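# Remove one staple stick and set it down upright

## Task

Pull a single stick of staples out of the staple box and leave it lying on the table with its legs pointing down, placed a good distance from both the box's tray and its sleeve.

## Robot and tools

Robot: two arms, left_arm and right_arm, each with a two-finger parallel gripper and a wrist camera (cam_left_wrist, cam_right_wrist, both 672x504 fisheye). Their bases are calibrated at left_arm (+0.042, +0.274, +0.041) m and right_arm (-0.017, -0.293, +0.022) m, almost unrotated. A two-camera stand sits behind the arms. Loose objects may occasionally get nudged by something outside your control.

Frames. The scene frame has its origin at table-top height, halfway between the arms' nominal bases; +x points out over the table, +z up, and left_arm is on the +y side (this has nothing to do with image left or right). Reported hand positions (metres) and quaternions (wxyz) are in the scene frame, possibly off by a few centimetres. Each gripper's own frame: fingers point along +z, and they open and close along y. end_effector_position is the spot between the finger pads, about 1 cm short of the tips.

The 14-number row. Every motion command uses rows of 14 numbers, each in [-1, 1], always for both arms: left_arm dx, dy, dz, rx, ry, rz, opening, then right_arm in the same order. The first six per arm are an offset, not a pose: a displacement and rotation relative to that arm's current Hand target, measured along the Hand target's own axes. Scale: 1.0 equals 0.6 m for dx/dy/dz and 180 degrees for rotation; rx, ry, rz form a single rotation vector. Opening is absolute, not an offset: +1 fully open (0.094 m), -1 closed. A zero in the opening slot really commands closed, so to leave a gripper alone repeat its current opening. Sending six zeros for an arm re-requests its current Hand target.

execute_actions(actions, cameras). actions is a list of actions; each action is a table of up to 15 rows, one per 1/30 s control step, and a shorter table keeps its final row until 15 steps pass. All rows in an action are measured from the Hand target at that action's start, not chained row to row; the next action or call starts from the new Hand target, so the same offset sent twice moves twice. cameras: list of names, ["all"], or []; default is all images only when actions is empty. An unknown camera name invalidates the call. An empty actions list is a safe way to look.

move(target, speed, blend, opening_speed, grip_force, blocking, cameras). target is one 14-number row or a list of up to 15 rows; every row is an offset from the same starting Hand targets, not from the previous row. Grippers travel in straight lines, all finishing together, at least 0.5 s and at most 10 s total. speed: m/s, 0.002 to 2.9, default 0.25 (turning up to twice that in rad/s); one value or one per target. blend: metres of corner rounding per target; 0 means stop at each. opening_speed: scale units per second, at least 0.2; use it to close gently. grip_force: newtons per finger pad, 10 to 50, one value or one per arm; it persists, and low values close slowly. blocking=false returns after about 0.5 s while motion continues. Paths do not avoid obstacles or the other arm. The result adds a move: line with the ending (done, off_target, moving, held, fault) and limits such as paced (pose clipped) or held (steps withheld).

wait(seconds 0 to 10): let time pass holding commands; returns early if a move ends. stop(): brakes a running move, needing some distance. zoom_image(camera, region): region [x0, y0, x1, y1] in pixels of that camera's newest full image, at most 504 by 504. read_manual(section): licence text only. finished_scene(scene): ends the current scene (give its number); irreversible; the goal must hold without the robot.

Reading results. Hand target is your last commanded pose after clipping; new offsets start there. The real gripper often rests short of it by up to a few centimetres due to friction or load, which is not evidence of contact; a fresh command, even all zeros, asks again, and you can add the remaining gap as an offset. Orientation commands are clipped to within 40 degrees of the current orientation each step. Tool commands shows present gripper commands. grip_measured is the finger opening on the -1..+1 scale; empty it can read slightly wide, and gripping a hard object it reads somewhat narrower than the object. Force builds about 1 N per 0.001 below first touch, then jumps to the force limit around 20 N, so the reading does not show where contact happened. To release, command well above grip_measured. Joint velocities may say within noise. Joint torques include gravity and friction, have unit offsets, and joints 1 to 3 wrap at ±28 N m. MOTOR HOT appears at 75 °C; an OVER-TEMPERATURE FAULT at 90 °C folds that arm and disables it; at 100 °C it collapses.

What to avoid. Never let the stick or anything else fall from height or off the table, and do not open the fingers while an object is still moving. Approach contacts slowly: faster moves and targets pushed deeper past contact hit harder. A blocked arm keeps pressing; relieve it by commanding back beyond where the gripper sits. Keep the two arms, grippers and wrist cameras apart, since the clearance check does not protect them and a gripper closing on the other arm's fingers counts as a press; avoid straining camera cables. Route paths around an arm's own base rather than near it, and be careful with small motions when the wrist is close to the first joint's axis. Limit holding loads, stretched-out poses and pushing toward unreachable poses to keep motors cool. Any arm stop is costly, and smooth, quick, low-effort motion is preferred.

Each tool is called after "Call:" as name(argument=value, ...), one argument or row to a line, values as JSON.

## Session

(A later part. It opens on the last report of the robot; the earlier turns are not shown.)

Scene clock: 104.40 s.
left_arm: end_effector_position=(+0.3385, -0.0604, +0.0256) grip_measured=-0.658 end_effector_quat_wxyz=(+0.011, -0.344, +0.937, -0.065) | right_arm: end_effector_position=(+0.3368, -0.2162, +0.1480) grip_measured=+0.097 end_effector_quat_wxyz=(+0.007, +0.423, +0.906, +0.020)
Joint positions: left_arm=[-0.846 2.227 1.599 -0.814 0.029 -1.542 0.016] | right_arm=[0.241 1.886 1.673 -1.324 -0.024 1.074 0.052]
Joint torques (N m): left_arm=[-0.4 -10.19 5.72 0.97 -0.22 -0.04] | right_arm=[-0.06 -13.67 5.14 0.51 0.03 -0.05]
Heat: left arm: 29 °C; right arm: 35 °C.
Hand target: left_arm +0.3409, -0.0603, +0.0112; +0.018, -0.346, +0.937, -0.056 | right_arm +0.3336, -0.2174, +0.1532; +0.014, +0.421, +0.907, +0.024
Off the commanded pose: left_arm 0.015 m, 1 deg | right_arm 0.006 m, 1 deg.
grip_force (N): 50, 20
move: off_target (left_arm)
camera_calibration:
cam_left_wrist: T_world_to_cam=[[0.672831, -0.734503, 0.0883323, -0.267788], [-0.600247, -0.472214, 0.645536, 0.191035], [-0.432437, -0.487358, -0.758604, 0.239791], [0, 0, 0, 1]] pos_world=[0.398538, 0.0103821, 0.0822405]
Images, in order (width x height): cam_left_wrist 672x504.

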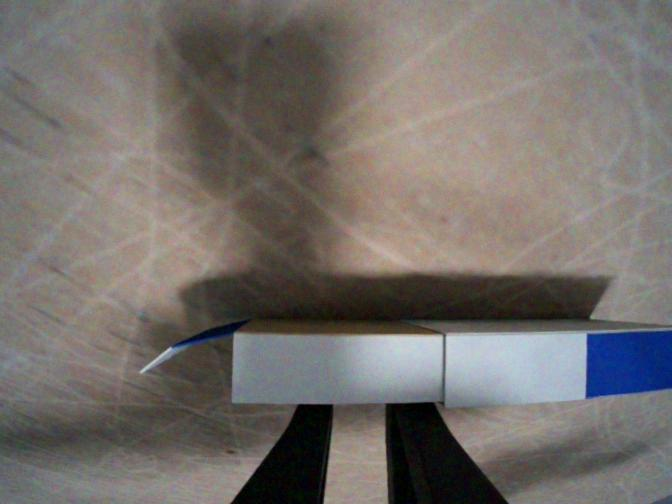

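Call:
move(
  target=[
    [0,0,-0.02,0,0,0,-0.66,0,0,0,0,0,0,0.1],
    [0,0,-0.1,0,0,0,-0.66,0,0,0,0,0,0,0.1],
  ],
  cameras=["all"],
  speed=0.03,
)

Call:
zoom_image(
  camera="cam_left_wrist",
  region=[200, 200, 500, 400],
)

Scene clock: 107.50 s.
left_arm: end_effector_position=(+0.3288, -0.0497, +0.0466) grip_measured=-0.658 end_effector_quat_wxyz=(+0.000, -0.345, +0.938, -0.038) | right_arm: end_effector_position=(+0.3368, -0.2162, +0.1480) grip_measured=+0.097 end_effector_quat_wxyz=(+0.007, +0.423, +0.906, +0.020)
Joint positions: left_arm=[-0.846 2.198 1.645 -0.949 0.028 -1.542 0.016] | right_arm=[0.241 1.886 1.673 -1.324 -0.024 1.074 0.052]
Joint torques (N m): left_arm=[-0.29 -16.64 8.1 0.36 -0.21 -0.04] | right_arm=[-0.06 -13.67 5.15 0.51 0.02 -0.05]
Heat: left arm: 29 °C; right arm: 35 °C.
Hand target: left_arm +0.3365, -0.0548, +0.0709; +0.018, -0.346, +0.937, -0.057 | right_arm +0.3336, -0.2174, +0.1532; +0.014, +0.421, +0.907, +0.024
Off the commanded pose: left_arm 0.026 m, 3 deg | right_arm 0.006 m, 1 deg.
grip_force (N): 50, 20
move: off_target (left_arm)
camera_calibration:
cam_left_wrist: T_world_to_cam=[[0.675168, -0.73708, 0.0293549, -0.253398], [-0.574793, -0.500737, 0.647206, 0.166897], [-0.462344, -0.453846, -0.761749, 0.268495], [0, 0, 0, 1]] pos_world=[0.391154, 0.0186523, 0.103948]
cam_right_wrist: T_world_to_cam=[[-0.73792, -0.670795, -0.0742177, 0.118782], [-0.574572, 0.566735, 0.59049, 0.265943], [-0.354036, 0.478377, -0.803625, 0.441203], [0, 0, 0, 1]] pos_world=[0.396657, -0.282102, 0.206341]

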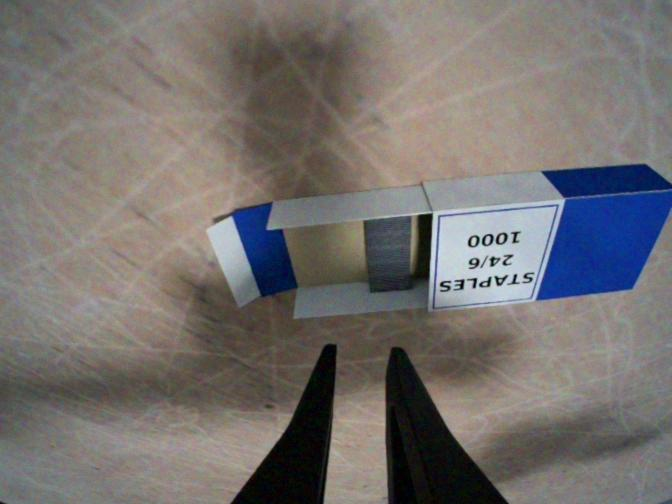

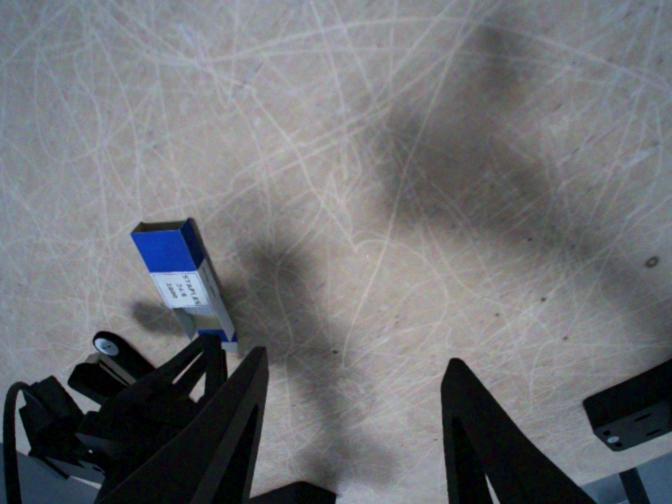

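Scaled by 1.680 from the camera's 672x504 image, which has a finer 960x720 frame.

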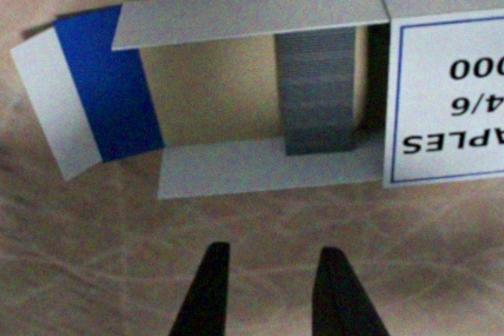

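Call:
move(
  target=[
    [-0.0207,0.0092,0,0,0,-0.019,-0.66,0,0,0,0,0,0,0.1],
    [-0.0207,0.0092,0.06,0,0,-0.019,-0.66,0,0,0,0,0,0,0.1],
  ],
  cameras=["cam_left_wrist"],
  speed=0.08,
)

Call:
zoom_image(
  camera="cam_left_wrist",
  region=[260, 240, 460, 390],
)

Scene clock: 116.73 s.
left_arm: end_effector_position=(+0.3446, -0.0510, +0.0443) grip_measured=-0.658 end_effector_quat_wxyz=(+0.012, -0.369, +0.927, -0.069) | right_arm: end_effector_position=(+0.3368, -0.2162, +0.1480) grip_measured=+0.097 end_effector_quat_wxyz=(+0.007, +0.423, +0.906, +0.020)
Joint positions: left_arm=[-0.822 2.184 1.606 -0.857 0.028 -1.572 0.016] | right_arm=[0.241 1.886 1.673 -1.324 -0.024 1.074 0.052]
Joint torques (N m): left_arm=[0.1 -11.59 4.94 0.83 -0.18 -0.04] | right_arm=[-0.05 -13.65 5.15 0.5 0.02 -0.06]
Heat: left arm: 30 °C; right arm: 36 °C.
Hand target: left_arm +0.3451, -0.0458, +0.0344; +0.016, -0.374, +0.926, -0.057 | right_arm +0.3336, -0.2174, +0.1532; +0.014, +0.421, +0.907, +0.024
Off the commanded pose: left_arm 0.011 m, 2 deg | right_arm 0.006 m, 1 deg.
grip_force (N): 50, 20
move: off_target (left_arm)
camera_calibration:
cam_left_wrist: T_world_to_cam=[[0.711256, -0.696489, 0.0949621, -0.278314], [-0.575288, -0.499133, 0.648005, 0.176945], [-0.403929, -0.515528, -0.755693, 0.249928], [0, 0, 0, 1]] pos_world=[0.4007, 0.0233211, 0.100637]
Images, in order (width x height): cam_left_wrist 672x504.

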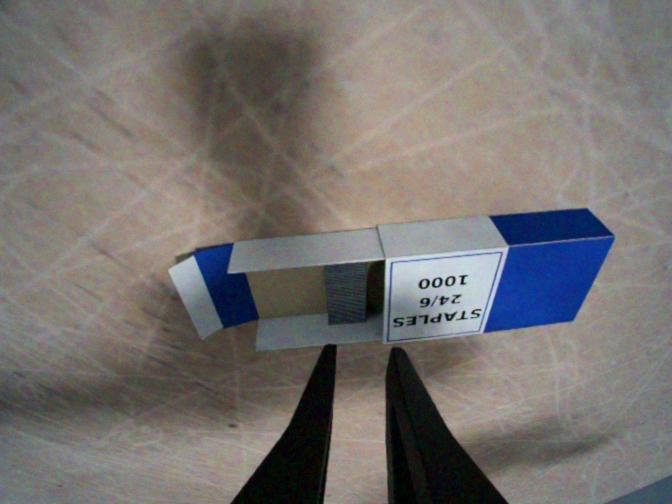

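Scaled by 2.520 from the camera's 672x504 image, which has a finer 960x720 frame.

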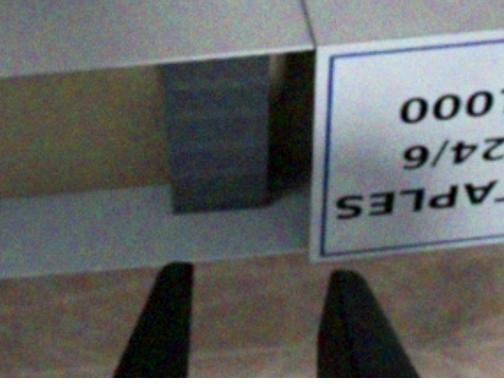

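Call:
move(
  target=[
    [-0.0085,0.006,0,0,0,-0.01,-0.66,0,0,0,0,0,0,0.1],
    [-0.0085,0.006,0.025,0,0,-0.01,-0.66,0,0,0,0,0,0,0.1],
  ],
  cameras=["cam_left_wrist"],
  speed=0.06,
)

Call:
zoom_image(
  camera="cam_left_wrist",
  region=[260, 240, 460, 390],
)

Scene clock: 118.57 s.
left_arm: end_effector_position=(+0.3449, -0.0474, +0.0272) grip_measured=-0.658 end_effector_quat_wxyz=(+0.011, -0.381, +0.922, -0.066) | right_arm: end_effector_position=(+0.3368, -0.2162, +0.1480) grip_measured=+0.097 end_effector_quat_wxyz=(+0.007, +0.423, +0.906, +0.020)
Joint positions: left_arm=[-0.816 2.203 1.566 -0.802 0.028 -1.592 0.016] | right_arm=[0.241 1.886 1.673 -1.324 -0.024 1.074 0.052]
Joint torques (N m): left_arm=[0.55 -11.84 4.97 0.83 -0.17 -0.04] | right_arm=[-0.06 -13.67 5.15 0.51 0.02 -0.05]
Heat: left arm: 30 °C; right arm: 36 °C.
Hand target: left_arm +0.3474, -0.0411, +0.0190; +0.016, -0.388, +0.920, -0.057 | right_arm +0.3336, -0.2174, +0.1532; +0.014, +0.421, +0.907, +0.024
Off the commanded pose: left_arm 0.011 m, 1 deg | right_arm 0.006 m, 1 deg.
grip_force (N): 50, 20
move: off_target (left_arm)
camera_calibration:
cam_left_wrist: T_world_to_cam=[[0.729464, -0.678151, 0.0894081, -0.279584], [-0.558545, -0.51509, 0.650161, 0.183555], [-0.394854, -0.524208, -0.754517, 0.235355], [0, 0, 0, 1]] pos_world=[0.399401, 0.0283226, 0.0832363]
Images, in order (width x height): cam_left_wrist 672x504.

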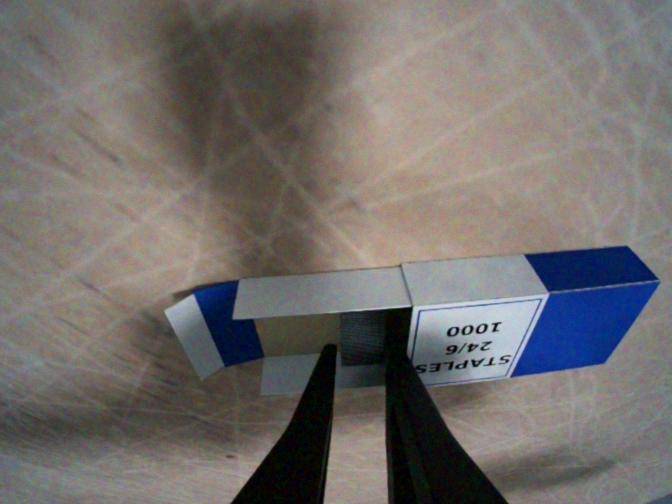

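Scaled by 2.520 from the camera's 672x504 image, which has a finer 960x720 frame.

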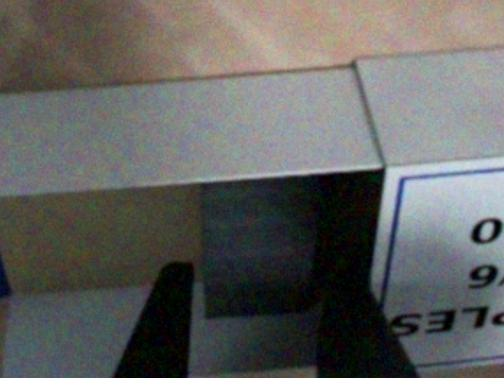

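Call:
move(
  target=[
    [0,0.002,0.014,0,0,0,-0.66,0,0,0,0,0,0,0.1],
  ],
  cameras=["cam_left_wrist"],
  speed=0.04,
)

Call:
zoom_image(
  camera="cam_left_wrist",
  region=[260, 260, 460, 410],
)

Scene clock: 119.57 s.
left_arm: end_effector_position=(+0.3459, -0.0484, +0.0208) grip_measured=-0.658 end_effector_quat_wxyz=(+0.012, -0.381, +0.922, -0.069) | right_arm: end_effector_position=(+0.3368, -0.2162, +0.1480) grip_measured=+0.097 end_effector_quat_wxyz=(+0.007, +0.423, +0.906, +0.020)
Joint positions: left_arm=[-0.816 2.212 1.553 -0.774 0.028 -1.592 0.016] | right_arm=[0.241 1.886 1.673 -1.324 -0.024 1.074 0.052]
Joint torques (N m): left_arm=[0.53 -11.58 4.81 0.83 -0.17 -0.04] | right_arm=[-0.06 -13.67 5.14 0.51 0.02 -0.06]
Heat: left arm: 30 °C; right arm: 36 °C.
Hand target: left_arm +0.3472, -0.0411, +0.0105; +0.016, -0.388, +0.920, -0.057 | right_arm +0.3336, -0.2174, +0.1532; +0.014, +0.421, +0.907, +0.024
Off the commanded pose: left_arm 0.013 m, 2 deg | right_arm 0.006 m, 1 deg.
grip_force (N): 50, 20
move: off_target (left_arm)
camera_calibration:
cam_left_wrist: T_world_to_cam=[[0.729605, -0.677119, 0.0958414, -0.280484], [-0.560999, -0.512463, 0.650125, 0.188603], [-0.391097, -0.528101, -0.753759, 0.228944], [0, 0, 0, 1]] pos_world=[0.399988, 0.0276368, 0.0768346]
Images, in order (width x height): cam_left_wrist 672x504.

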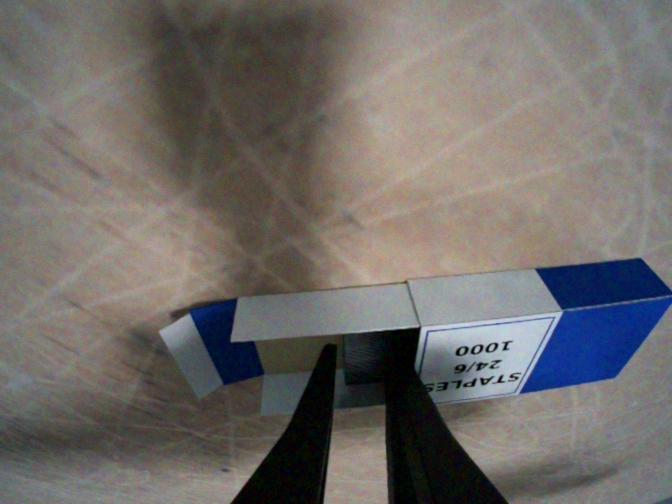

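Scaled by 2.520 from the camera's 672x504 image, which has a finer 960x720 frame.

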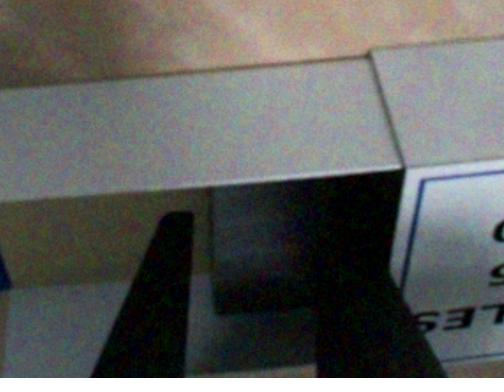

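Call:
move(
  target=[
    [0,-0.006,0.007,0,0,0,-0.62,0,0,0,0,0,0,0.1],
  ],
  cameras=["cam_left_wrist"],
  speed=0.04,
)

Call:
zoom_image(
  camera="cam_left_wrist",
  region=[260, 260, 460, 410],
)

Scene clock: 121.23 s.
left_arm: end_effector_position=(+0.3459, -0.0485, +0.0201) grip_measured=-0.622 end_effector_quat_wxyz=(+0.012, -0.381, +0.922, -0.069) | right_arm: end_effector_position=(+0.3368, -0.2162, +0.1480) grip_measured=+0.097 end_effector_quat_wxyz=(+0.007, +0.423, +0.906, +0.020)
Joint positions: left_arm=[-0.816 2.214 1.553 -0.772 0.028 -1.592 0.018] | right_arm=[0.241 1.886 1.673 -1.324 -0.024 1.074 0.052]
Joint torques (N m): left_arm=[0.54 -10.07 6.02 0.84 -0.17 -0.03] | right_arm=[-0.06 -13.65 5.14 0.51 0.02 -0.05]
Heat: left arm: 30 °C; right arm: 36 °C.
Hand target: left_arm +0.3500, -0.0439, +0.0068; +0.016, -0.388, +0.920, -0.057 | right_arm +0.3336, -0.2174, +0.1532; +0.014, +0.421, +0.907, +0.024
Off the commanded pose: left_arm 0.015 m, 2 deg | right_arm 0.006 m, 1 deg.
grip_force (N): 50, 20
move: off_target (left_arm)
camera_calibration:
cam_left_wrist: T_world_to_cam=[[0.729614, -0.67716, 0.0954826, -0.280524], [-0.560861, -0.512639, 0.650104, 0.18908], [-0.391277, -0.527878, -0.753822, 0.228397], [0, 0, 0, 1]] pos_world=[0.400088, 0.0275359, 0.0760347]
Images, in order (width x height): cam_left_wrist 672x504.

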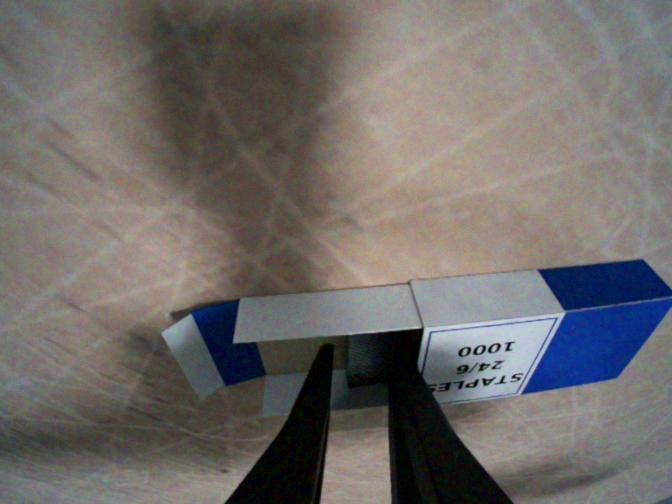

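Scaled by 2.520 from the camera's 672x504 image, which has a finer 960x720 frame.

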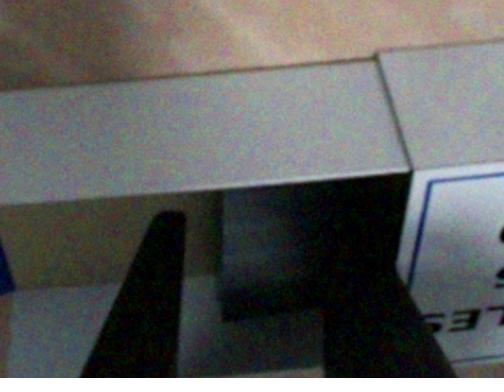

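Call:
move(
  target=[
    [0,0,0,0,0,0,-0.85,0,0,0,0,0,0,0.1],
  ],
  cameras=["cam_left_wrist"],
  speed=0.04,
  grip_force=[15,20],
)

Call:
zoom_image(
  camera="cam_left_wrist",
  region=[260, 260, 460, 410],
)

Scene clock: 123.07 s.
left_arm: end_effector_position=(+0.3460, -0.0485, +0.0205) grip_measured=-0.831 end_effector_quat_wxyz=(+0.012, -0.382, +0.922, -0.069) | right_arm: end_effector_position=(+0.3368, -0.2162, +0.1480) grip_measured=+0.097 end_effector_quat_wxyz=(+0.007, +0.423, +0.906, +0.020)
Joint positions: left_arm=[-0.816 2.214 1.555 -0.774 0.028 -1.593 0.008] | right_arm=[0.241 1.886 1.673 -1.324 -0.024 1.074 0.052]
Joint torques (N m): left_arm=[0.54 -10.07 5.9 0.88 -0.17 -0.02] | right_arm=[-0.06 -13.67 5.15 0.51 0.02 -0.05]
Heat: left arm: 30 °C; right arm: 36 °C.
Hand target: left_arm +0.3500, -0.0439, +0.0067; +0.016, -0.388, +0.920, -0.057 | right_arm +0.3336, -0.2174, +0.1532; +0.014, +0.421, +0.907, +0.024
Off the commanded pose: left_arm 0.015 m, 2 deg | right_arm 0.006 m, 1 deg.
grip_force (N): 15, 20
move: off_target (left_arm)
camera_calibration:
cam_left_wrist: T_world_to_cam=[[0.730427, -0.676341, 0.0950767, -0.280879], [-0.560009, -0.513382, 0.650252, 0.188488], [-0.390982, -0.528205, -0.753745, 0.228584], [0, 0, 0, 1]] pos_world=[0.400089, 0.0275358, 0.0764347]
Images, in order (width x height): cam_left_wrist 672x504.

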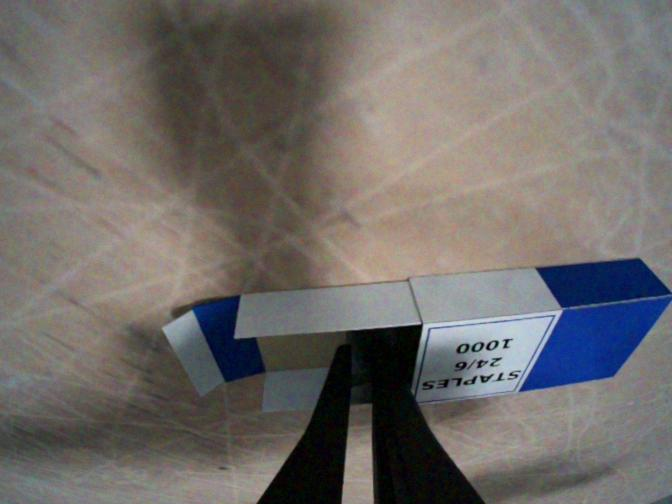

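Scaled by 2.520 from the camera's 672x504 image, which has a finer 960x720 frame.

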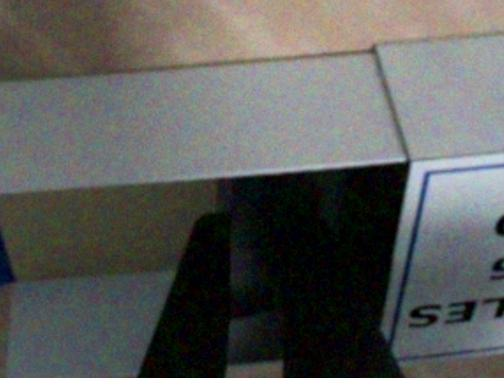

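Call:
move(
  target=[
    [0,0,0,0,0,0,-0.55,0,0,0,0,0,0,0.1],
    [0,0,-0.03,0,0,0,-0.55,0,0,0,0,0,0,0.1],
  ],
  cameras=["cam_left_wrist"],
  speed=0.05,
)

Call:
zoom_image(
  camera="cam_left_wrist",
  region=[260, 260, 460, 410],
)

Scene clock: 124.87 s.
left_arm: end_effector_position=(+0.3463, -0.0488, +0.0198) grip_measured=-0.552 end_effector_quat_wxyz=(+0.012, -0.382, +0.922, -0.069) | right_arm: end_effector_position=(+0.3368, -0.2162, +0.1480) grip_measured=+0.097 end_effector_quat_wxyz=(+0.007, +0.423, +0.906, +0.020)
Joint positions: left_arm=[-0.816 2.217 1.556 -0.772 0.028 -1.594 0.021] | right_arm=[0.241 1.886 1.673 -1.324 -0.024 1.074 0.052]
Joint torques (N m): left_arm=[0.58 -13.26 7.16 0.31 -0.17 -0.01] | right_arm=[-0.06 -13.65 5.14 0.51 0.02 -0.06]
Heat: left arm: 30 °C; right arm: 36 °C.
Hand target: left_arm +0.3486, -0.0422, +0.0246; +0.015, -0.388, +0.920, -0.057 | right_arm +0.3336, -0.2174, +0.1532; +0.014, +0.421, +0.907, +0.024
Off the commanded pose: left_arm 0.009 m, 2 deg | right_arm 0.006 m, 1 deg.
grip_force (N): 15, 20
move: done
camera_calibration:
cam_left_wrist: T_world_to_cam=[[0.730634, -0.676078, 0.0953581, -0.281345], [-0.559939, -0.513402, 0.650297, 0.188926], [-0.390694, -0.528524, -0.753671, 0.227904], [0, 0, 0, 1]] pos_world=[0.400388, 0.0272366, 0.0757346]
Images, in order (width x height): cam_left_wrist 672x504.

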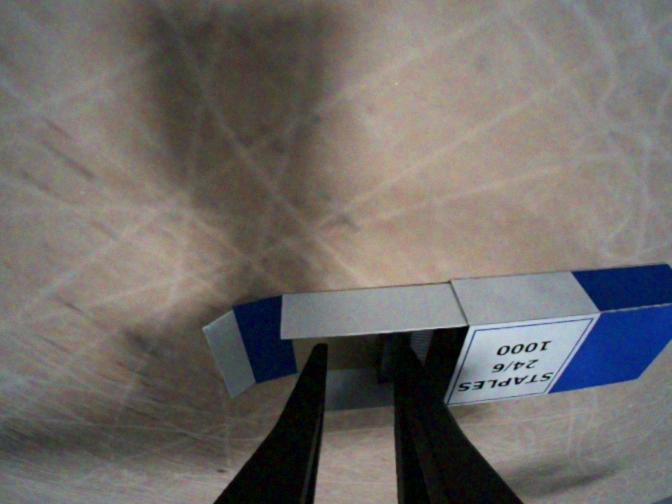

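Scaled by 2.520 from the camera's 672x504 image, which has a finer 960x720 frame.

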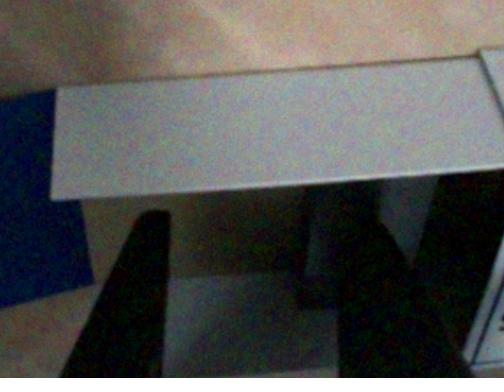

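Call:
move(
  target=[
    [0,0,-0.03,0,0,0,-0.55,0,0,0,0,0,0,0.1],
  ],
  cameras=["cam_left_wrist"],
  speed=0.06,
)

Call:
zoom_image(
  camera="cam_left_wrist",
  region=[280, 230, 480, 380],
)

Scene clock: 125.97 s.
left_arm: end_effector_position=(+0.3375, -0.0397, +0.0208) grip_measured=-0.552 end_effector_quat_wxyz=(+0.002, -0.383, +0.923, -0.043) | right_arm: end_effector_position=(+0.3368, -0.2162, +0.1480) grip_measured=+0.097 end_effector_quat_wxyz=(+0.007, +0.423, +0.906, +0.020)
Joint positions: left_arm=[-0.816 2.217 1.567 -0.839 0.028 -1.594 0.021] | right_arm=[0.241 1.886 1.673 -1.324 -0.024 1.074 0.052]
Joint torques (N m): left_arm=[0.62 -16.29 7.72 0.34 -0.17 -0.02] | right_arm=[-0.06 -13.68 5.15 0.51 0.02 -0.06]
Heat: left arm: 30 °C; right arm: 36 °C.
Hand target: left_arm +0.3473, -0.0405, +0.0424; +0.015, -0.388, +0.920, -0.057 | right_arm +0.3336, -0.2174, +0.1532; +0.014, +0.421, +0.907, +0.024
Off the commanded pose: left_arm 0.024 m, 2 deg | right_arm 0.006 m, 1 deg.
grip_force (N): 15, 20
move: off_target (left_arm)
camera_calibration:
cam_left_wrist: T_world_to_cam=[[0.733281, -0.67873, 0.0403024, -0.268665], [-0.535001, -0.539388, 0.650257, 0.178545], [-0.41961, -0.498383, -0.758645, 0.24111], [0, 0, 0, 1]] pos_world=[0.393701, 0.0341194, 0.0776445]
Images, in order (width x height): cam_left_wrist 672x504.

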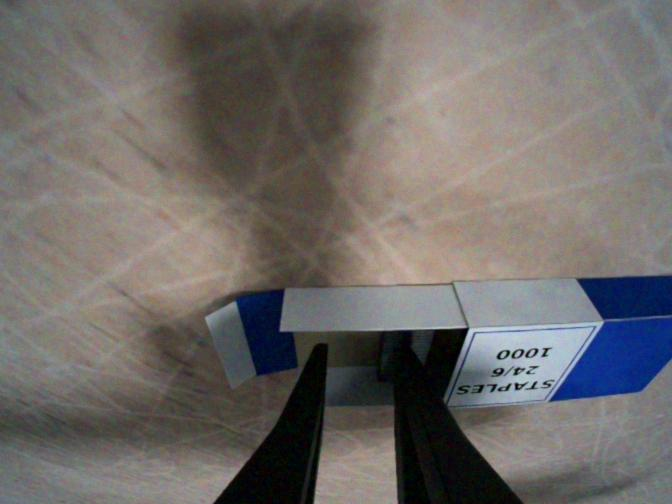

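Scaled by 2.520 from the camera's 672x504 image, which has a finer 960x720 frame.

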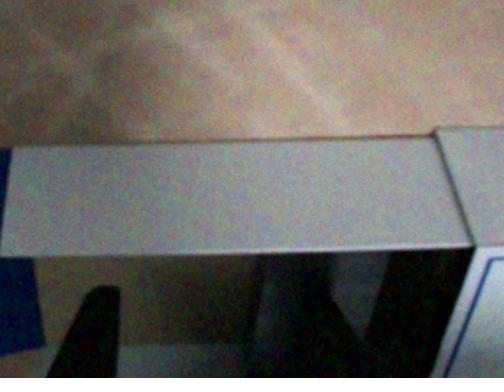

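Call:
move(
  target=[
    [0,0,-0.03,0,0,0,-0.55,0,0,0,0,0,0,0.1],
  ],
  cameras=["cam_left_wrist"],
  speed=0.06,
)

Call:
zoom_image(
  camera="cam_left_wrist",
  region=[280, 210, 480, 360],
)

Scene clock: 127.17 s.
left_arm: end_effector_position=(+0.3355, -0.0373, +0.0382) grip_measured=-0.552 end_effector_quat_wxyz=(+0.000, -0.383, +0.923, -0.040) | right_arm: end_effector_position=(+0.3368, -0.2162, +0.1480) grip_measured=+0.097 end_effector_quat_wxyz=(+0.007, +0.423, +0.906, +0.020)
Joint positions: left_arm=[-0.815 2.187 1.592 -0.902 0.028 -1.594 0.021] | right_arm=[0.241 1.886 1.673 -1.324 -0.024 1.074 0.052]
Joint torques (N m): left_arm=[0.62 -16.18 7.9 0.38 -0.17 -0.01] | right_arm=[-0.06 -13.67 5.15 0.51 0.02 -0.06]
Heat: left arm: 30 °C; right arm: 36 °C.
Hand target: left_arm +0.3459, -0.0389, +0.0603; +0.015, -0.388, +0.920, -0.057 | right_arm +0.3336, -0.2174, +0.1532; +0.014, +0.421, +0.907, +0.024
Off the commanded pose: left_arm 0.025 m, 3 deg | right_arm 0.006 m, 1 deg.
grip_force (N): 15, 20
move: off_target (left_arm)
camera_calibration:
cam_left_wrist: T_world_to_cam=[[0.733728, -0.678676, 0.0322659, -0.266061], [-0.531165, -0.543344, 0.650109, 0.165988], [-0.423682, -0.494142, -0.759156, 0.256167], [0, 0, 0, 1]] pos_world=[0.391917, 0.0362025, 0.0951451]
Images, in order (width x height): cam_left_wrist 672x504.

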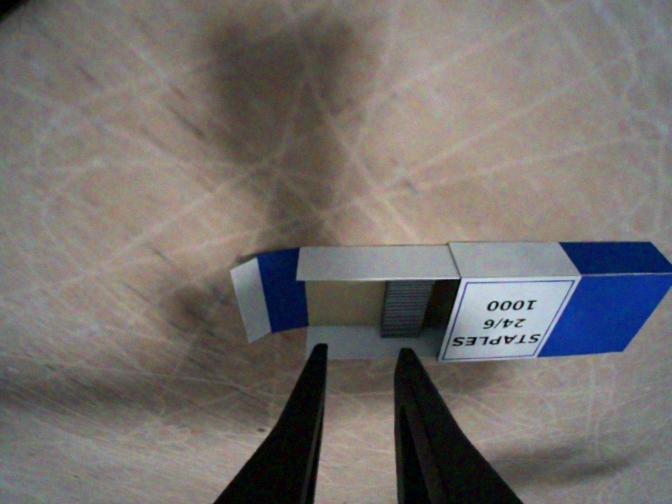

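Scaled by 2.520 from the camera's 672x504 image, which has a finer 960x720 frame.

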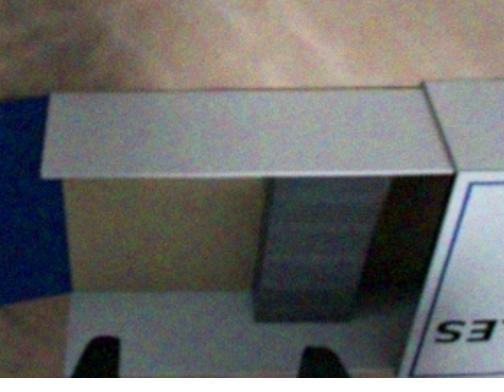

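Call:
move(
  target=[
    [-0.0034,0.0075,0.0667,0,0,0,-0.49,0,0,0,0,0,0,0.1],
  ],
  cameras=["cam_left_wrist"],
  speed=0.05,
)

Call:
zoom_image(
  camera="cam_left_wrist",
  region=[280, 230, 480, 380],
)

Scene clock: 132.30 s.
left_arm: end_effector_position=(+0.3452, -0.0453, +0.0298) grip_measured=-0.492 end_effector_quat_wxyz=(+0.012, -0.384, +0.921, -0.068) | right_arm: end_effector_position=(+0.3368, -0.2162, +0.1480) grip_measured=+0.097 end_effector_quat_wxyz=(+0.007, +0.423, +0.906, +0.020)
Joint positions: left_arm=[-0.812 2.191 1.556 -0.8 0.028 -1.594 0.024] | right_arm=[0.241 1.886 1.673 -1.324 -0.024 1.074 0.052]
Joint torques (N m): left_arm=[0.59 -11.54 4.88 0.86 -0.16 0.02] | right_arm=[-0.06 -13.67 5.14 0.51 0.02 -0.05]
Heat: left arm: 31 °C; right arm: 37 °C.
Hand target: left_arm +0.3471, -0.0382, +0.0201; +0.016, -0.388, +0.920, -0.057 | right_arm +0.3336, -0.2174, +0.1532; +0.014, +0.421, +0.907, +0.024
Off the commanded pose: left_arm 0.012 m, 1 deg | right_arm 0.006 m, 1 deg.
grip_force (N): 15, 20
move: off_target (left_arm)
camera_calibration:
cam_left_wrist: T_world_to_cam=[[0.733359, -0.673333, 0.0938464, -0.279901], [-0.55724, -0.516274, 0.650342, 0.182537], [-0.389446, -0.529229, -0.753822, 0.236499], [0, 0, 0, 1]] pos_world=[0.399089, 0.0309346, 0.085835]
Images, in order (width x height): cam_left_wrist 672x504.

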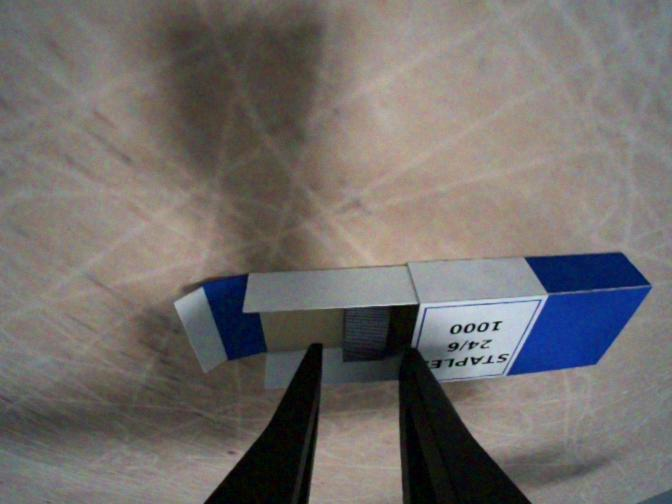

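Scaled by 2.520 from the camera's 672x504 image, which has a finer 960x720 frame.

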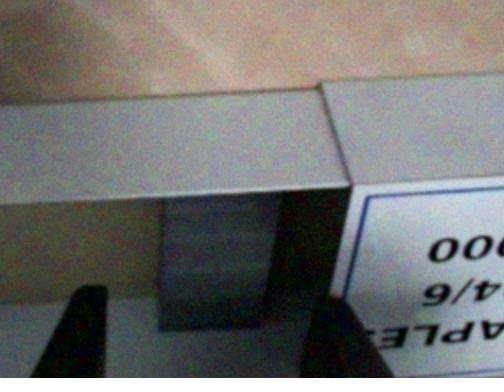

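Call:
move(
  target=[
    [0,0.0105,0,0,0,0,-0.49,0,0,0,0,0,0,0.1],
    [0,0.0105,0.012,0,0,0,-0.49,0,0,0,0,0,0,0.1],
  ],
  cameras=["cam_left_wrist"],
  speed=0.05,
)

Call:
zoom_image(
  camera="cam_left_wrist",
  region=[280, 240, 480, 390],
)

Scene clock: 133.83 s.
left_arm: end_effector_position=(+0.3446, -0.0447, +0.0263) grip_measured=-0.492 end_effector_quat_wxyz=(+0.013, -0.384, +0.921, -0.073) | right_arm: end_effector_position=(+0.3368, -0.2162, +0.1480) grip_measured=+0.097 end_effector_quat_wxyz=(+0.007, +0.423, +0.906, +0.020)
Joint positions: left_arm=[-0.812 2.186 1.531 -0.771 0.028 -1.594 0.024] | right_arm=[0.241 1.886 1.673 -1.324 -0.024 1.074 0.052]
Joint torques (N m): left_arm=[0.54 -11.55 3.44 0.95 -0.16 0.02] | right_arm=[-0.06 -13.67 5.14 0.51 0.02 -0.06]
Heat: left arm: 31 °C; right arm: 37 °C.
Hand target: left_arm +0.3431, -0.0344, +0.0122; +0.015, -0.388, +0.920, -0.057 | right_arm +0.3336, -0.2174, +0.1532; +0.014, +0.421, +0.907, +0.024
Off the commanded pose: left_arm 0.017 m, 2 deg | right_arm 0.006 m, 1 deg.
grip_force (N): 15, 20
move: off_target (left_arm)
camera_calibration:
cam_left_wrist: T_world_to_cam=[[0.732726, -0.672736, 0.102658, -0.27868], [-0.561288, -0.512132, 0.650136, 0.186348], [-0.384795, -0.533992, -0.752851, 0.232019], [0, 0, 0, 1]] pos_world=[0.398071, 0.0318532, 0.0821326]
Images, in order (width x height): cam_left_wrist 672x504.

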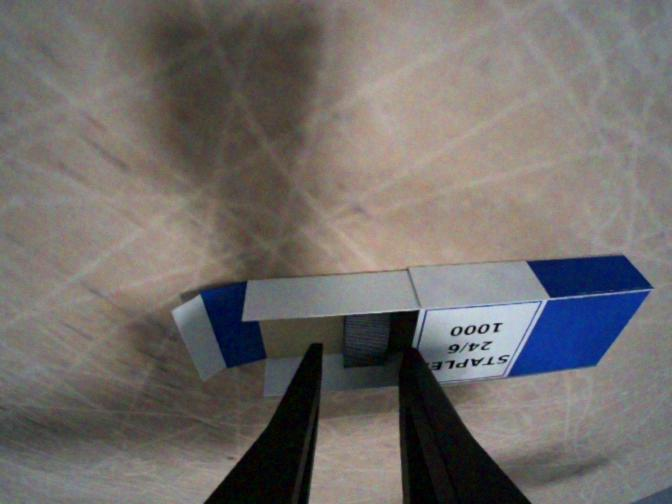

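Scaled by 2.520 from the camera's 672x504 image, which has a finer 960x720 frame.

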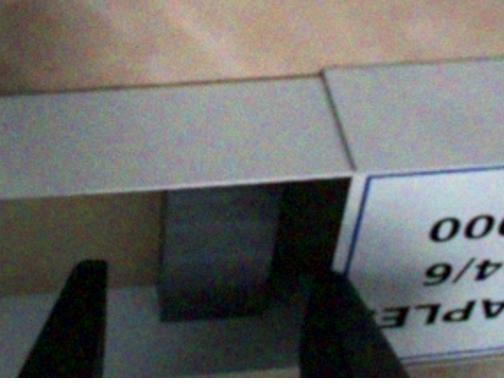

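Call:
move(
  target=[
    [0,0.025,0,0,0,0,-0.49,0,0,0,0,0,0,0.1],
  ],
  cameras=["cam_left_wrist"],
  speed=0.05,
)

Call:
zoom_image(
  camera="cam_left_wrist",
  region=[280, 240, 480, 390],
)

Scene clock: 134.80 s.
left_arm: end_effector_position=(+0.3440, -0.0440, +0.0254) grip_measured=-0.492 end_effector_quat_wxyz=(+0.022, -0.382, +0.919, -0.096) | right_arm: end_effector_position=(+0.3368, -0.2162, +0.1480) grip_measured=+0.097 end_effector_quat_wxyz=(+0.007, +0.423, +0.906, +0.020)
Joint positions: left_arm=[-0.812 2.144 1.45 -0.682 0.028 -1.594 0.024] | right_arm=[0.241 1.886 1.673 -1.324 -0.024 1.074 0.052]
Joint torques (N m): left_arm=[0.46 -11.59 3.25 0.51 -0.16 0.02] | right_arm=[-0.06 -13.67 5.16 0.51 0.02 -0.05]
Heat: left arm: 31 °C; right arm: 37 °C.
Hand target: left_arm +0.3324, -0.0240, +0.0104; +0.015, -0.388, +0.920, -0.057 | right_arm +0.3336, -0.2174, +0.1532; +0.014, +0.421, +0.907, +0.024
Off the commanded pose: left_arm 0.028 m, 5 deg | right_arm 0.006 m, 1 deg.
grip_force (N): 15, 20
move: off_target (left_arm)
camera_calibration:
cam_left_wrist: T_world_to_cam=[[0.728278, -0.668204, 0.152036, -0.27713], [-0.583814, -0.488804, 0.648253, 0.195708], [-0.35885, -0.560869, -0.746092, 0.221219], [0, 0, 0, 1]] pos_world=[0.395469, 0.0345581, 0.0803149]
Images, in order (width x height): cam_left_wrist 672x504.

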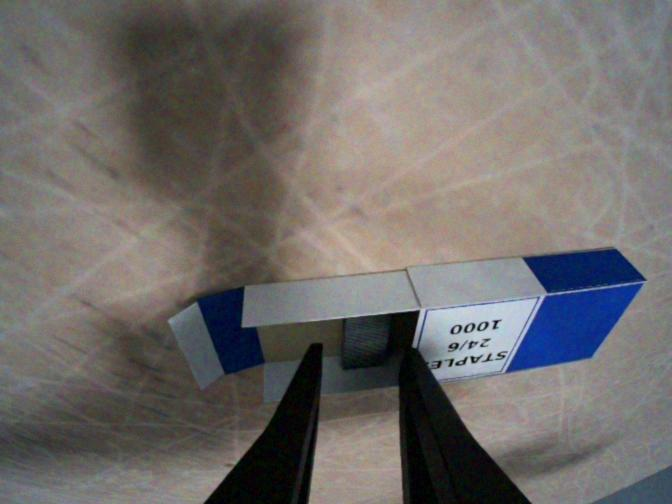

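Scaled by 2.520 from the camera's 672x504 image, which has a finer 960x720 frame.

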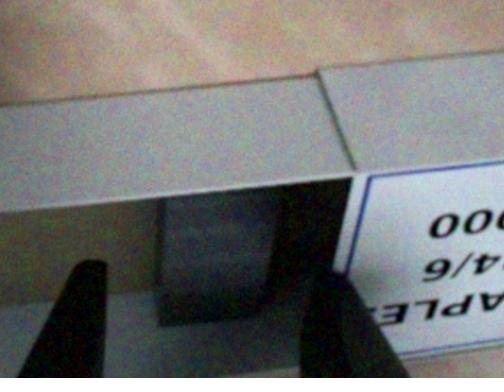

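Call:
move(
  target=[
    [0.0045,-0.006,-0.05,0,0,0,-0.49,0,0,0,0,0,0,0.1],
    [0.0045,-0.006,0.004,0,0,0,-0.49,0,0,0,0,0,0,0.1],
  ],
  cameras=["cam_left_wrist"],
  speed=0.06,
)

Call:
zoom_image(
  camera="cam_left_wrist",
  region=[280, 240, 480, 390],
)

Scene clock: 136.87 s.
left_arm: end_effector_position=(+0.3348, -0.0345, +0.0196) grip_measured=-0.492 end_effector_quat_wxyz=(+0.012, -0.385, +0.920, -0.070) | right_arm: end_effector_position=(+0.3368, -0.2162, +0.1480) grip_measured=+0.097 end_effector_quat_wxyz=(+0.007, +0.423, +0.906, +0.020)
Joint positions: left_arm=[-0.812 2.151 1.446 -0.725 0.028 -1.596 0.024] | right_arm=[0.241 1.886 1.673 -1.324 -0.024 1.074 0.052]
Joint torques (N m): left_arm=[-0.02 -10.85 4.53 0.85 -0.16 -0.03] | right_arm=[-0.06 -13.67 5.14 0.51 0.03 -0.05]
Heat: left arm: 31 °C; right arm: 37 °C.
Hand target: left_arm +0.3333, -0.0286, +0.0084; +0.015, -0.388, +0.920, -0.057 | right_arm +0.3336, -0.2174, +0.1532; +0.014, +0.421, +0.907, +0.024
Off the commanded pose: left_arm 0.013 m, 2 deg | right_arm 0.006 m, 1 deg.
grip_force (N): 15, 20
move: off_target (left_arm)
camera_calibration:
cam_left_wrist: T_world_to_cam=[[0.734399, -0.671663, 0.0976085, -0.264354], [-0.557874, -0.515457, 0.650447, 0.189101], [-0.386568, -0.532141, -0.753254, 0.229313], [0, 0, 0, 1]] pos_world=[0.38828, 0.0419436, 0.0755338]
Images, in order (width x height): cam_left_wrist 672x504.

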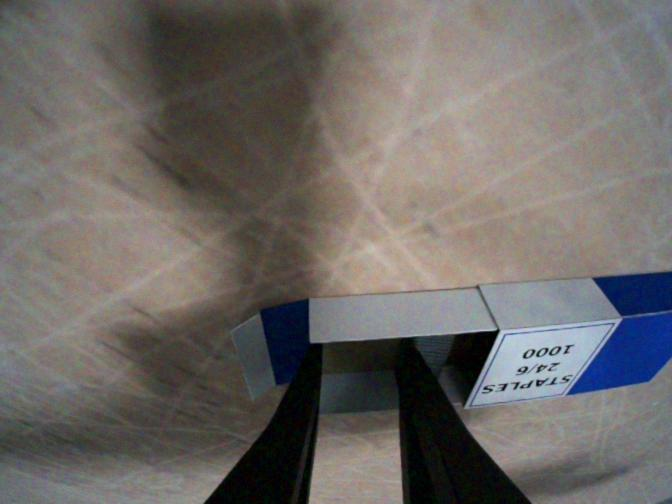

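Scaled by 2.520 from the camera's 672x504 image, which has a finer 960x720 frame.

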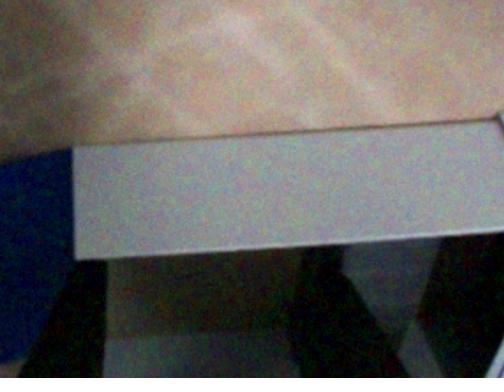

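Call:
move(
  target=[
    [0,0,-0.06,0,0,0,-0.49,0,0,0,0,0,0,0.1],
    [0,-0.029,-0.05,0,0,0,-0.49,0,0,0,0,0,0,0.1],
    [0,-0.029,-0.02,0,0,0,-0.49,0,0,0,0,0,0,0.1],
  ],
  cameras=["cam_left_wrist"],
  speed=0.06,
)

Call:
zoom_image(
  camera="cam_left_wrist",
  region=[280, 240, 480, 390],
)

Scene clock: 139.80 s.
left_arm: end_effector_position=(+0.3402, -0.0401, +0.0258) grip_measured=-0.492 end_effector_quat_wxyz=(+0.008, -0.385, +0.921, -0.059) | right_arm: end_effector_position=(+0.3368, -0.2162, +0.1480) grip_measured=+0.097 end_effector_quat_wxyz=(+0.007, +0.423, +0.906, +0.020)
Joint positions: left_arm=[-0.812 2.189 1.538 -0.806 0.028 -1.596 0.024] | right_arm=[0.241 1.886 1.673 -1.324 -0.024 1.074 0.052]
Joint torques (N m): left_arm=[0.1 -11.74 6.15 0.77 -0.17 -0.02] | right_arm=[-0.06 -13.65 5.14 0.51 0.03 -0.05]
Heat: left arm: 32 °C; right arm: 37 °C.
Hand target: left_arm +0.3448, -0.0396, +0.0225; +0.016, -0.388, +0.920, -0.057 | right_arm +0.3336, -0.2174, +0.1532; +0.014, +0.421, +0.907, +0.024
Off the commanded pose: left_arm 0.006 m, 1 deg | right_arm 0.006 m, 1 deg.
grip_force (N): 15, 20
move: done
camera_calibration:
cam_left_wrist: T_world_to_cam=[[0.735832, -0.673265, 0.072556, -0.272589], [-0.546522, -0.527188, 0.650681, 0.18094], [-0.39983, -0.518446, -0.755877, 0.238261], [0, 0, 0, 1]] pos_world=[0.394732, 0.0353904, 0.0821396]
Images, in order (width x height): cam_left_wrist 672x504.

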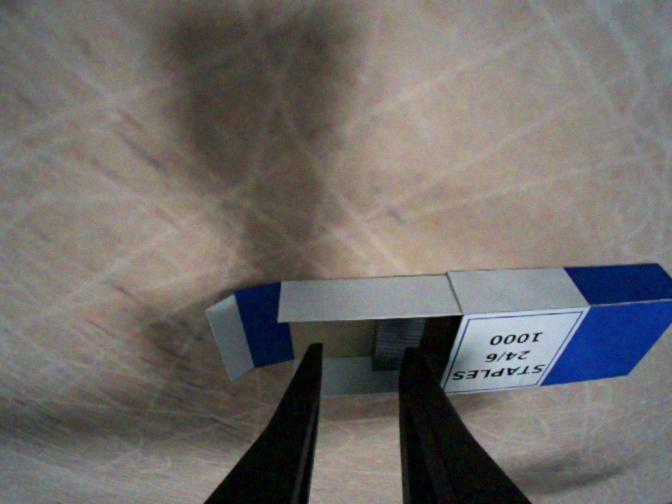

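Scaled by 2.520 from the camera's 672x504 image, which has a finer 960x720 frame.

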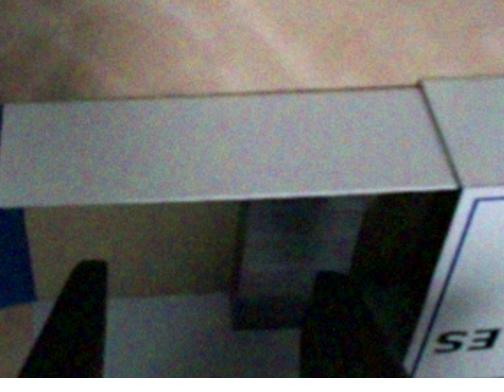

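Call:
move(
  target=[
    [0,-0.006,-0.03,0,0,0,-0.49,0,0,0,0,0,0,0.1],
    [0,-0.009,0,0,0,0,-0.49,0,0,0,0,0,0,0.1],
  ],
  cameras=["cam_left_wrist"],
  speed=0.06,
)

Call:
zoom_image(
  camera="cam_left_wrist",
  region=[280, 240, 480, 390],
)

Scene clock: 141.57 s.
left_arm: end_effector_position=(+0.3406, -0.0405, +0.0235) grip_measured=-0.492 end_effector_quat_wxyz=(+0.006, -0.385, +0.921, -0.053) | right_arm: end_effector_position=(+0.3368, -0.2162, +0.1480) grip_measured=+0.097 end_effector_quat_wxyz=(+0.007, +0.423, +0.906, +0.020)
Joint positions: left_arm=[-0.812 2.205 1.557 -0.82 0.028 -1.596 0.024] | right_arm=[0.241 1.886 1.673 -1.324 -0.024 1.074 0.052]
Joint torques (N m): left_arm=[0.14 -11.67 7.25 0.72 -0.16 -0.02] | right_arm=[-0.06 -13.67 5.15 0.51 0.02 -0.06]
Heat: left arm: 31 °C; right arm: 37 °C.
Hand target: left_arm +0.3487, -0.0433, +0.0231; +0.016, -0.388, +0.920, -0.057 | right_arm +0.3336, -0.2174, +0.1532; +0.014, +0.421, +0.907, +0.024
Off the commanded pose: left_arm 0.009 m, 1 deg | right_arm 0.006 m, 1 deg.
grip_force (N): 15, 20
move: done
camera_calibration:
cam_left_wrist: T_world_to_cam=[[0.736422, -0.673817, 0.0604421, -0.272911], [-0.541011, -0.532915, 0.650622, 0.18029], [-0.40619, -0.511832, -0.756993, 0.238902], [0, 0, 0, 1]] pos_world=[0.395557, 0.0344646, 0.0800418]
Images, in order (width x height): cam_left_wrist 672x504.

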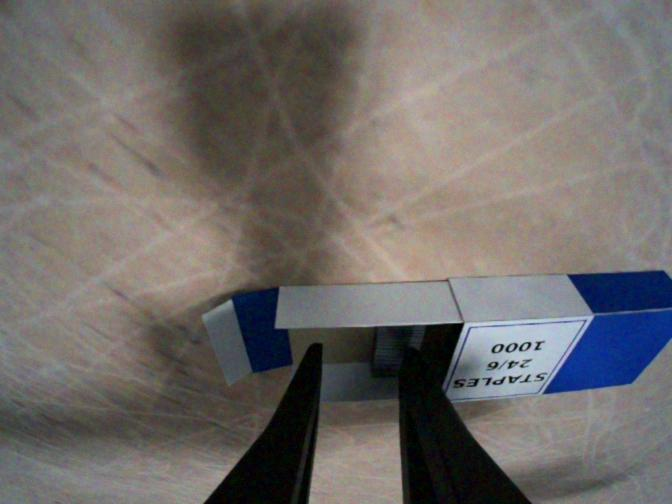

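Scaled by 2.520 from the camera's 672x504 image, which has a finer 960x720 frame.

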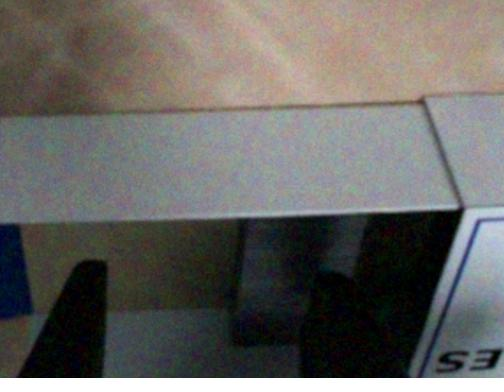

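Call:
move(
  target=[
    [0,-0.02,-0.06,0,0,0,-0.49,0,0,0,0,0,0,0.1],
    [0,-0.011,-0.02,0,0,0,-0.49,0,0,0,0,0,0,0.1],
  ],
  cameras=["cam_left_wrist"],
  speed=0.06,
)

Call:
zoom_image(
  camera="cam_left_wrist",
  region=[280, 220, 480, 370],
)

Scene clock: 143.83 s.
left_arm: end_effector_position=(+0.3516, -0.0519, +0.0451) grip_measured=-0.492 end_effector_quat_wxyz=(+0.011, -0.385, +0.920, -0.068) | right_arm: end_effector_position=(+0.3368, -0.2162, +0.1480) grip_measured=+0.097 end_effector_quat_wxyz=(+0.007, +0.423, +0.906, +0.020)
Joint positions: left_arm=[-0.812 2.205 1.644 -0.876 0.028 -1.596 0.024] | right_arm=[0.241 1.886 1.673 -1.324 -0.024 1.074 0.052]
Joint torques (N m): left_arm=[0.2 -11.85 5.04 0.83 -0.17 -0.01] | right_arm=[-0.06 -13.65 5.15 0.51 0.03 -0.05]
Heat: left arm: 31 °C; right arm: 37 °C.
Hand target: left_arm +0.3525, -0.0468, +0.0358; +0.016, -0.388, +0.920, -0.057 | right_arm +0.3336, -0.2174, +0.1532; +0.014, +0.421, +0.907, +0.024
Off the commanded pose: left_arm 0.011 m, 1 deg | right_arm 0.006 m, 1 deg.
grip_force (N): 15, 20
move: off_target (left_arm)
camera_calibration:
cam_left_wrist: T_world_to_cam=[[0.734714, -0.67207, 0.0922948, -0.290828], [-0.555465, -0.517897, 0.65057, 0.171987], [-0.389429, -0.529249, -0.753817, 0.246987], [0, 0, 0, 1]] pos_world=[0.405391, 0.0243324, 0.101135]
Images, in order (width x height): cam_left_wrist 672x504.

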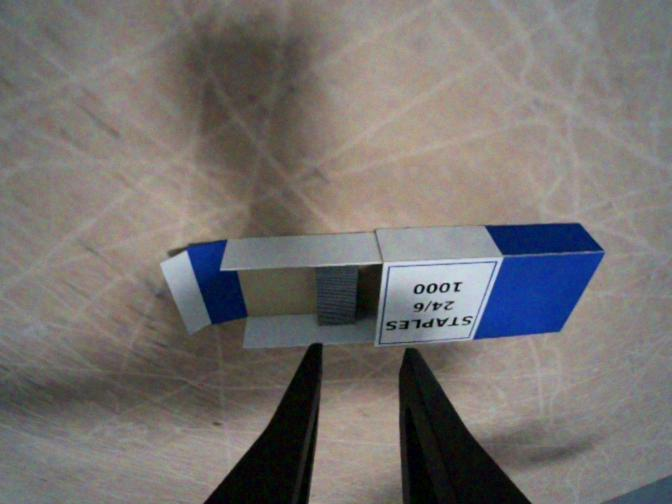

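Scaled by 2.520 from the camera's 672x504 image, which has a finer 960x720 frame.

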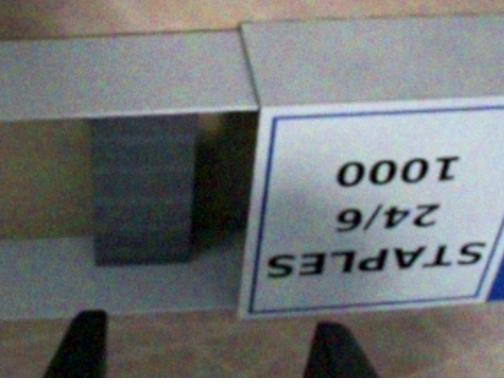

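Call:
move(
  target=[
    [-0.0035,0.0157,-0.002,0,0,0,-0.49,0,0,0,0,0,0,0.1],
    [-0.0035,0.0185,0.022,0,0,0,-0.49,0,0,0,0,0,0,0.1],
  ],
  cameras=["cam_left_wrist"],
  speed=0.05,
)

Call:
zoom_image(
  camera="cam_left_wrist",
  region=[280, 230, 480, 380],
)

Scene clock: 145.97 s.
left_arm: end_effector_position=(+0.3444, -0.0444, +0.0252) grip_measured=-0.492 end_effector_quat_wxyz=(+0.009, -0.385, +0.921, -0.062) | right_arm: end_effector_position=(+0.3368, -0.2162, +0.1480) grip_measured=+0.097 end_effector_quat_wxyz=(+0.007, +0.423, +0.906, +0.020)
Joint positions: left_arm=[-0.812 2.205 1.562 -0.805 0.028 -1.596 0.024] | right_arm=[0.241 1.886 1.673 -1.324 -0.024 1.074 0.052]
Joint torques (N m): left_arm=[0.51 -12.75 4.85 0.79 -0.16 0.03] | right_arm=[-0.06 -13.67 5.14 0.51 0.02 -0.05]
Heat: left arm: 31 °C; right arm: 37 °C.
Hand target: left_arm +0.3471, -0.0389, +0.0214; +0.016, -0.388, +0.920, -0.057 | right_arm +0.3336, -0.2174, +0.1532; +0.014, +0.421, +0.907, +0.024
Off the commanded pose: left_arm 0.007 m, 1 deg | right_arm 0.006 m, 1 deg.
grip_force (N): 15, 20
move: done
camera_calibration:
cam_left_wrist: T_world_to_cam=[[0.735461, -0.672806, 0.0801782, -0.278633], [-0.549955, -0.523631, 0.650661, 0.182626], [-0.395785, -0.52263, -0.755124, 0.235624], [0, 0, 0, 1]] pos_world=[0.398616, 0.0313066, 0.0814381]
Images, in order (width x height): cam_left_wrist 672x504.

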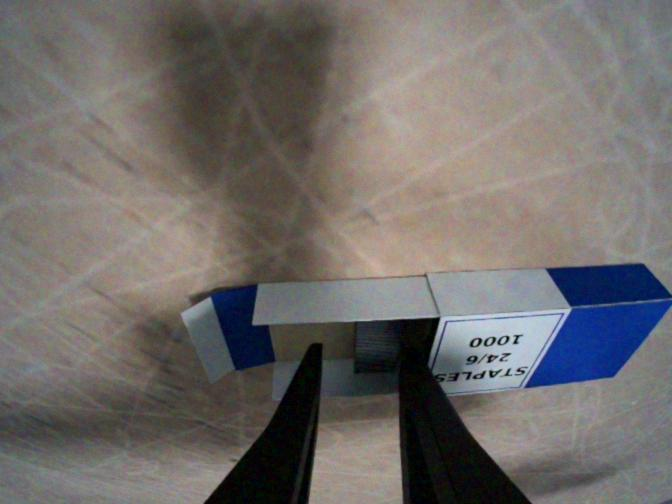

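Scaled by 2.520 from the camera's 672x504 image, which has a finer 960x720 frame.

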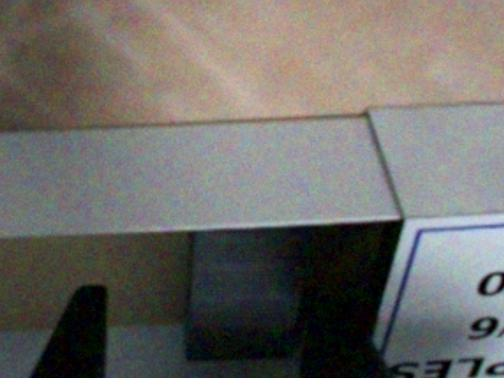

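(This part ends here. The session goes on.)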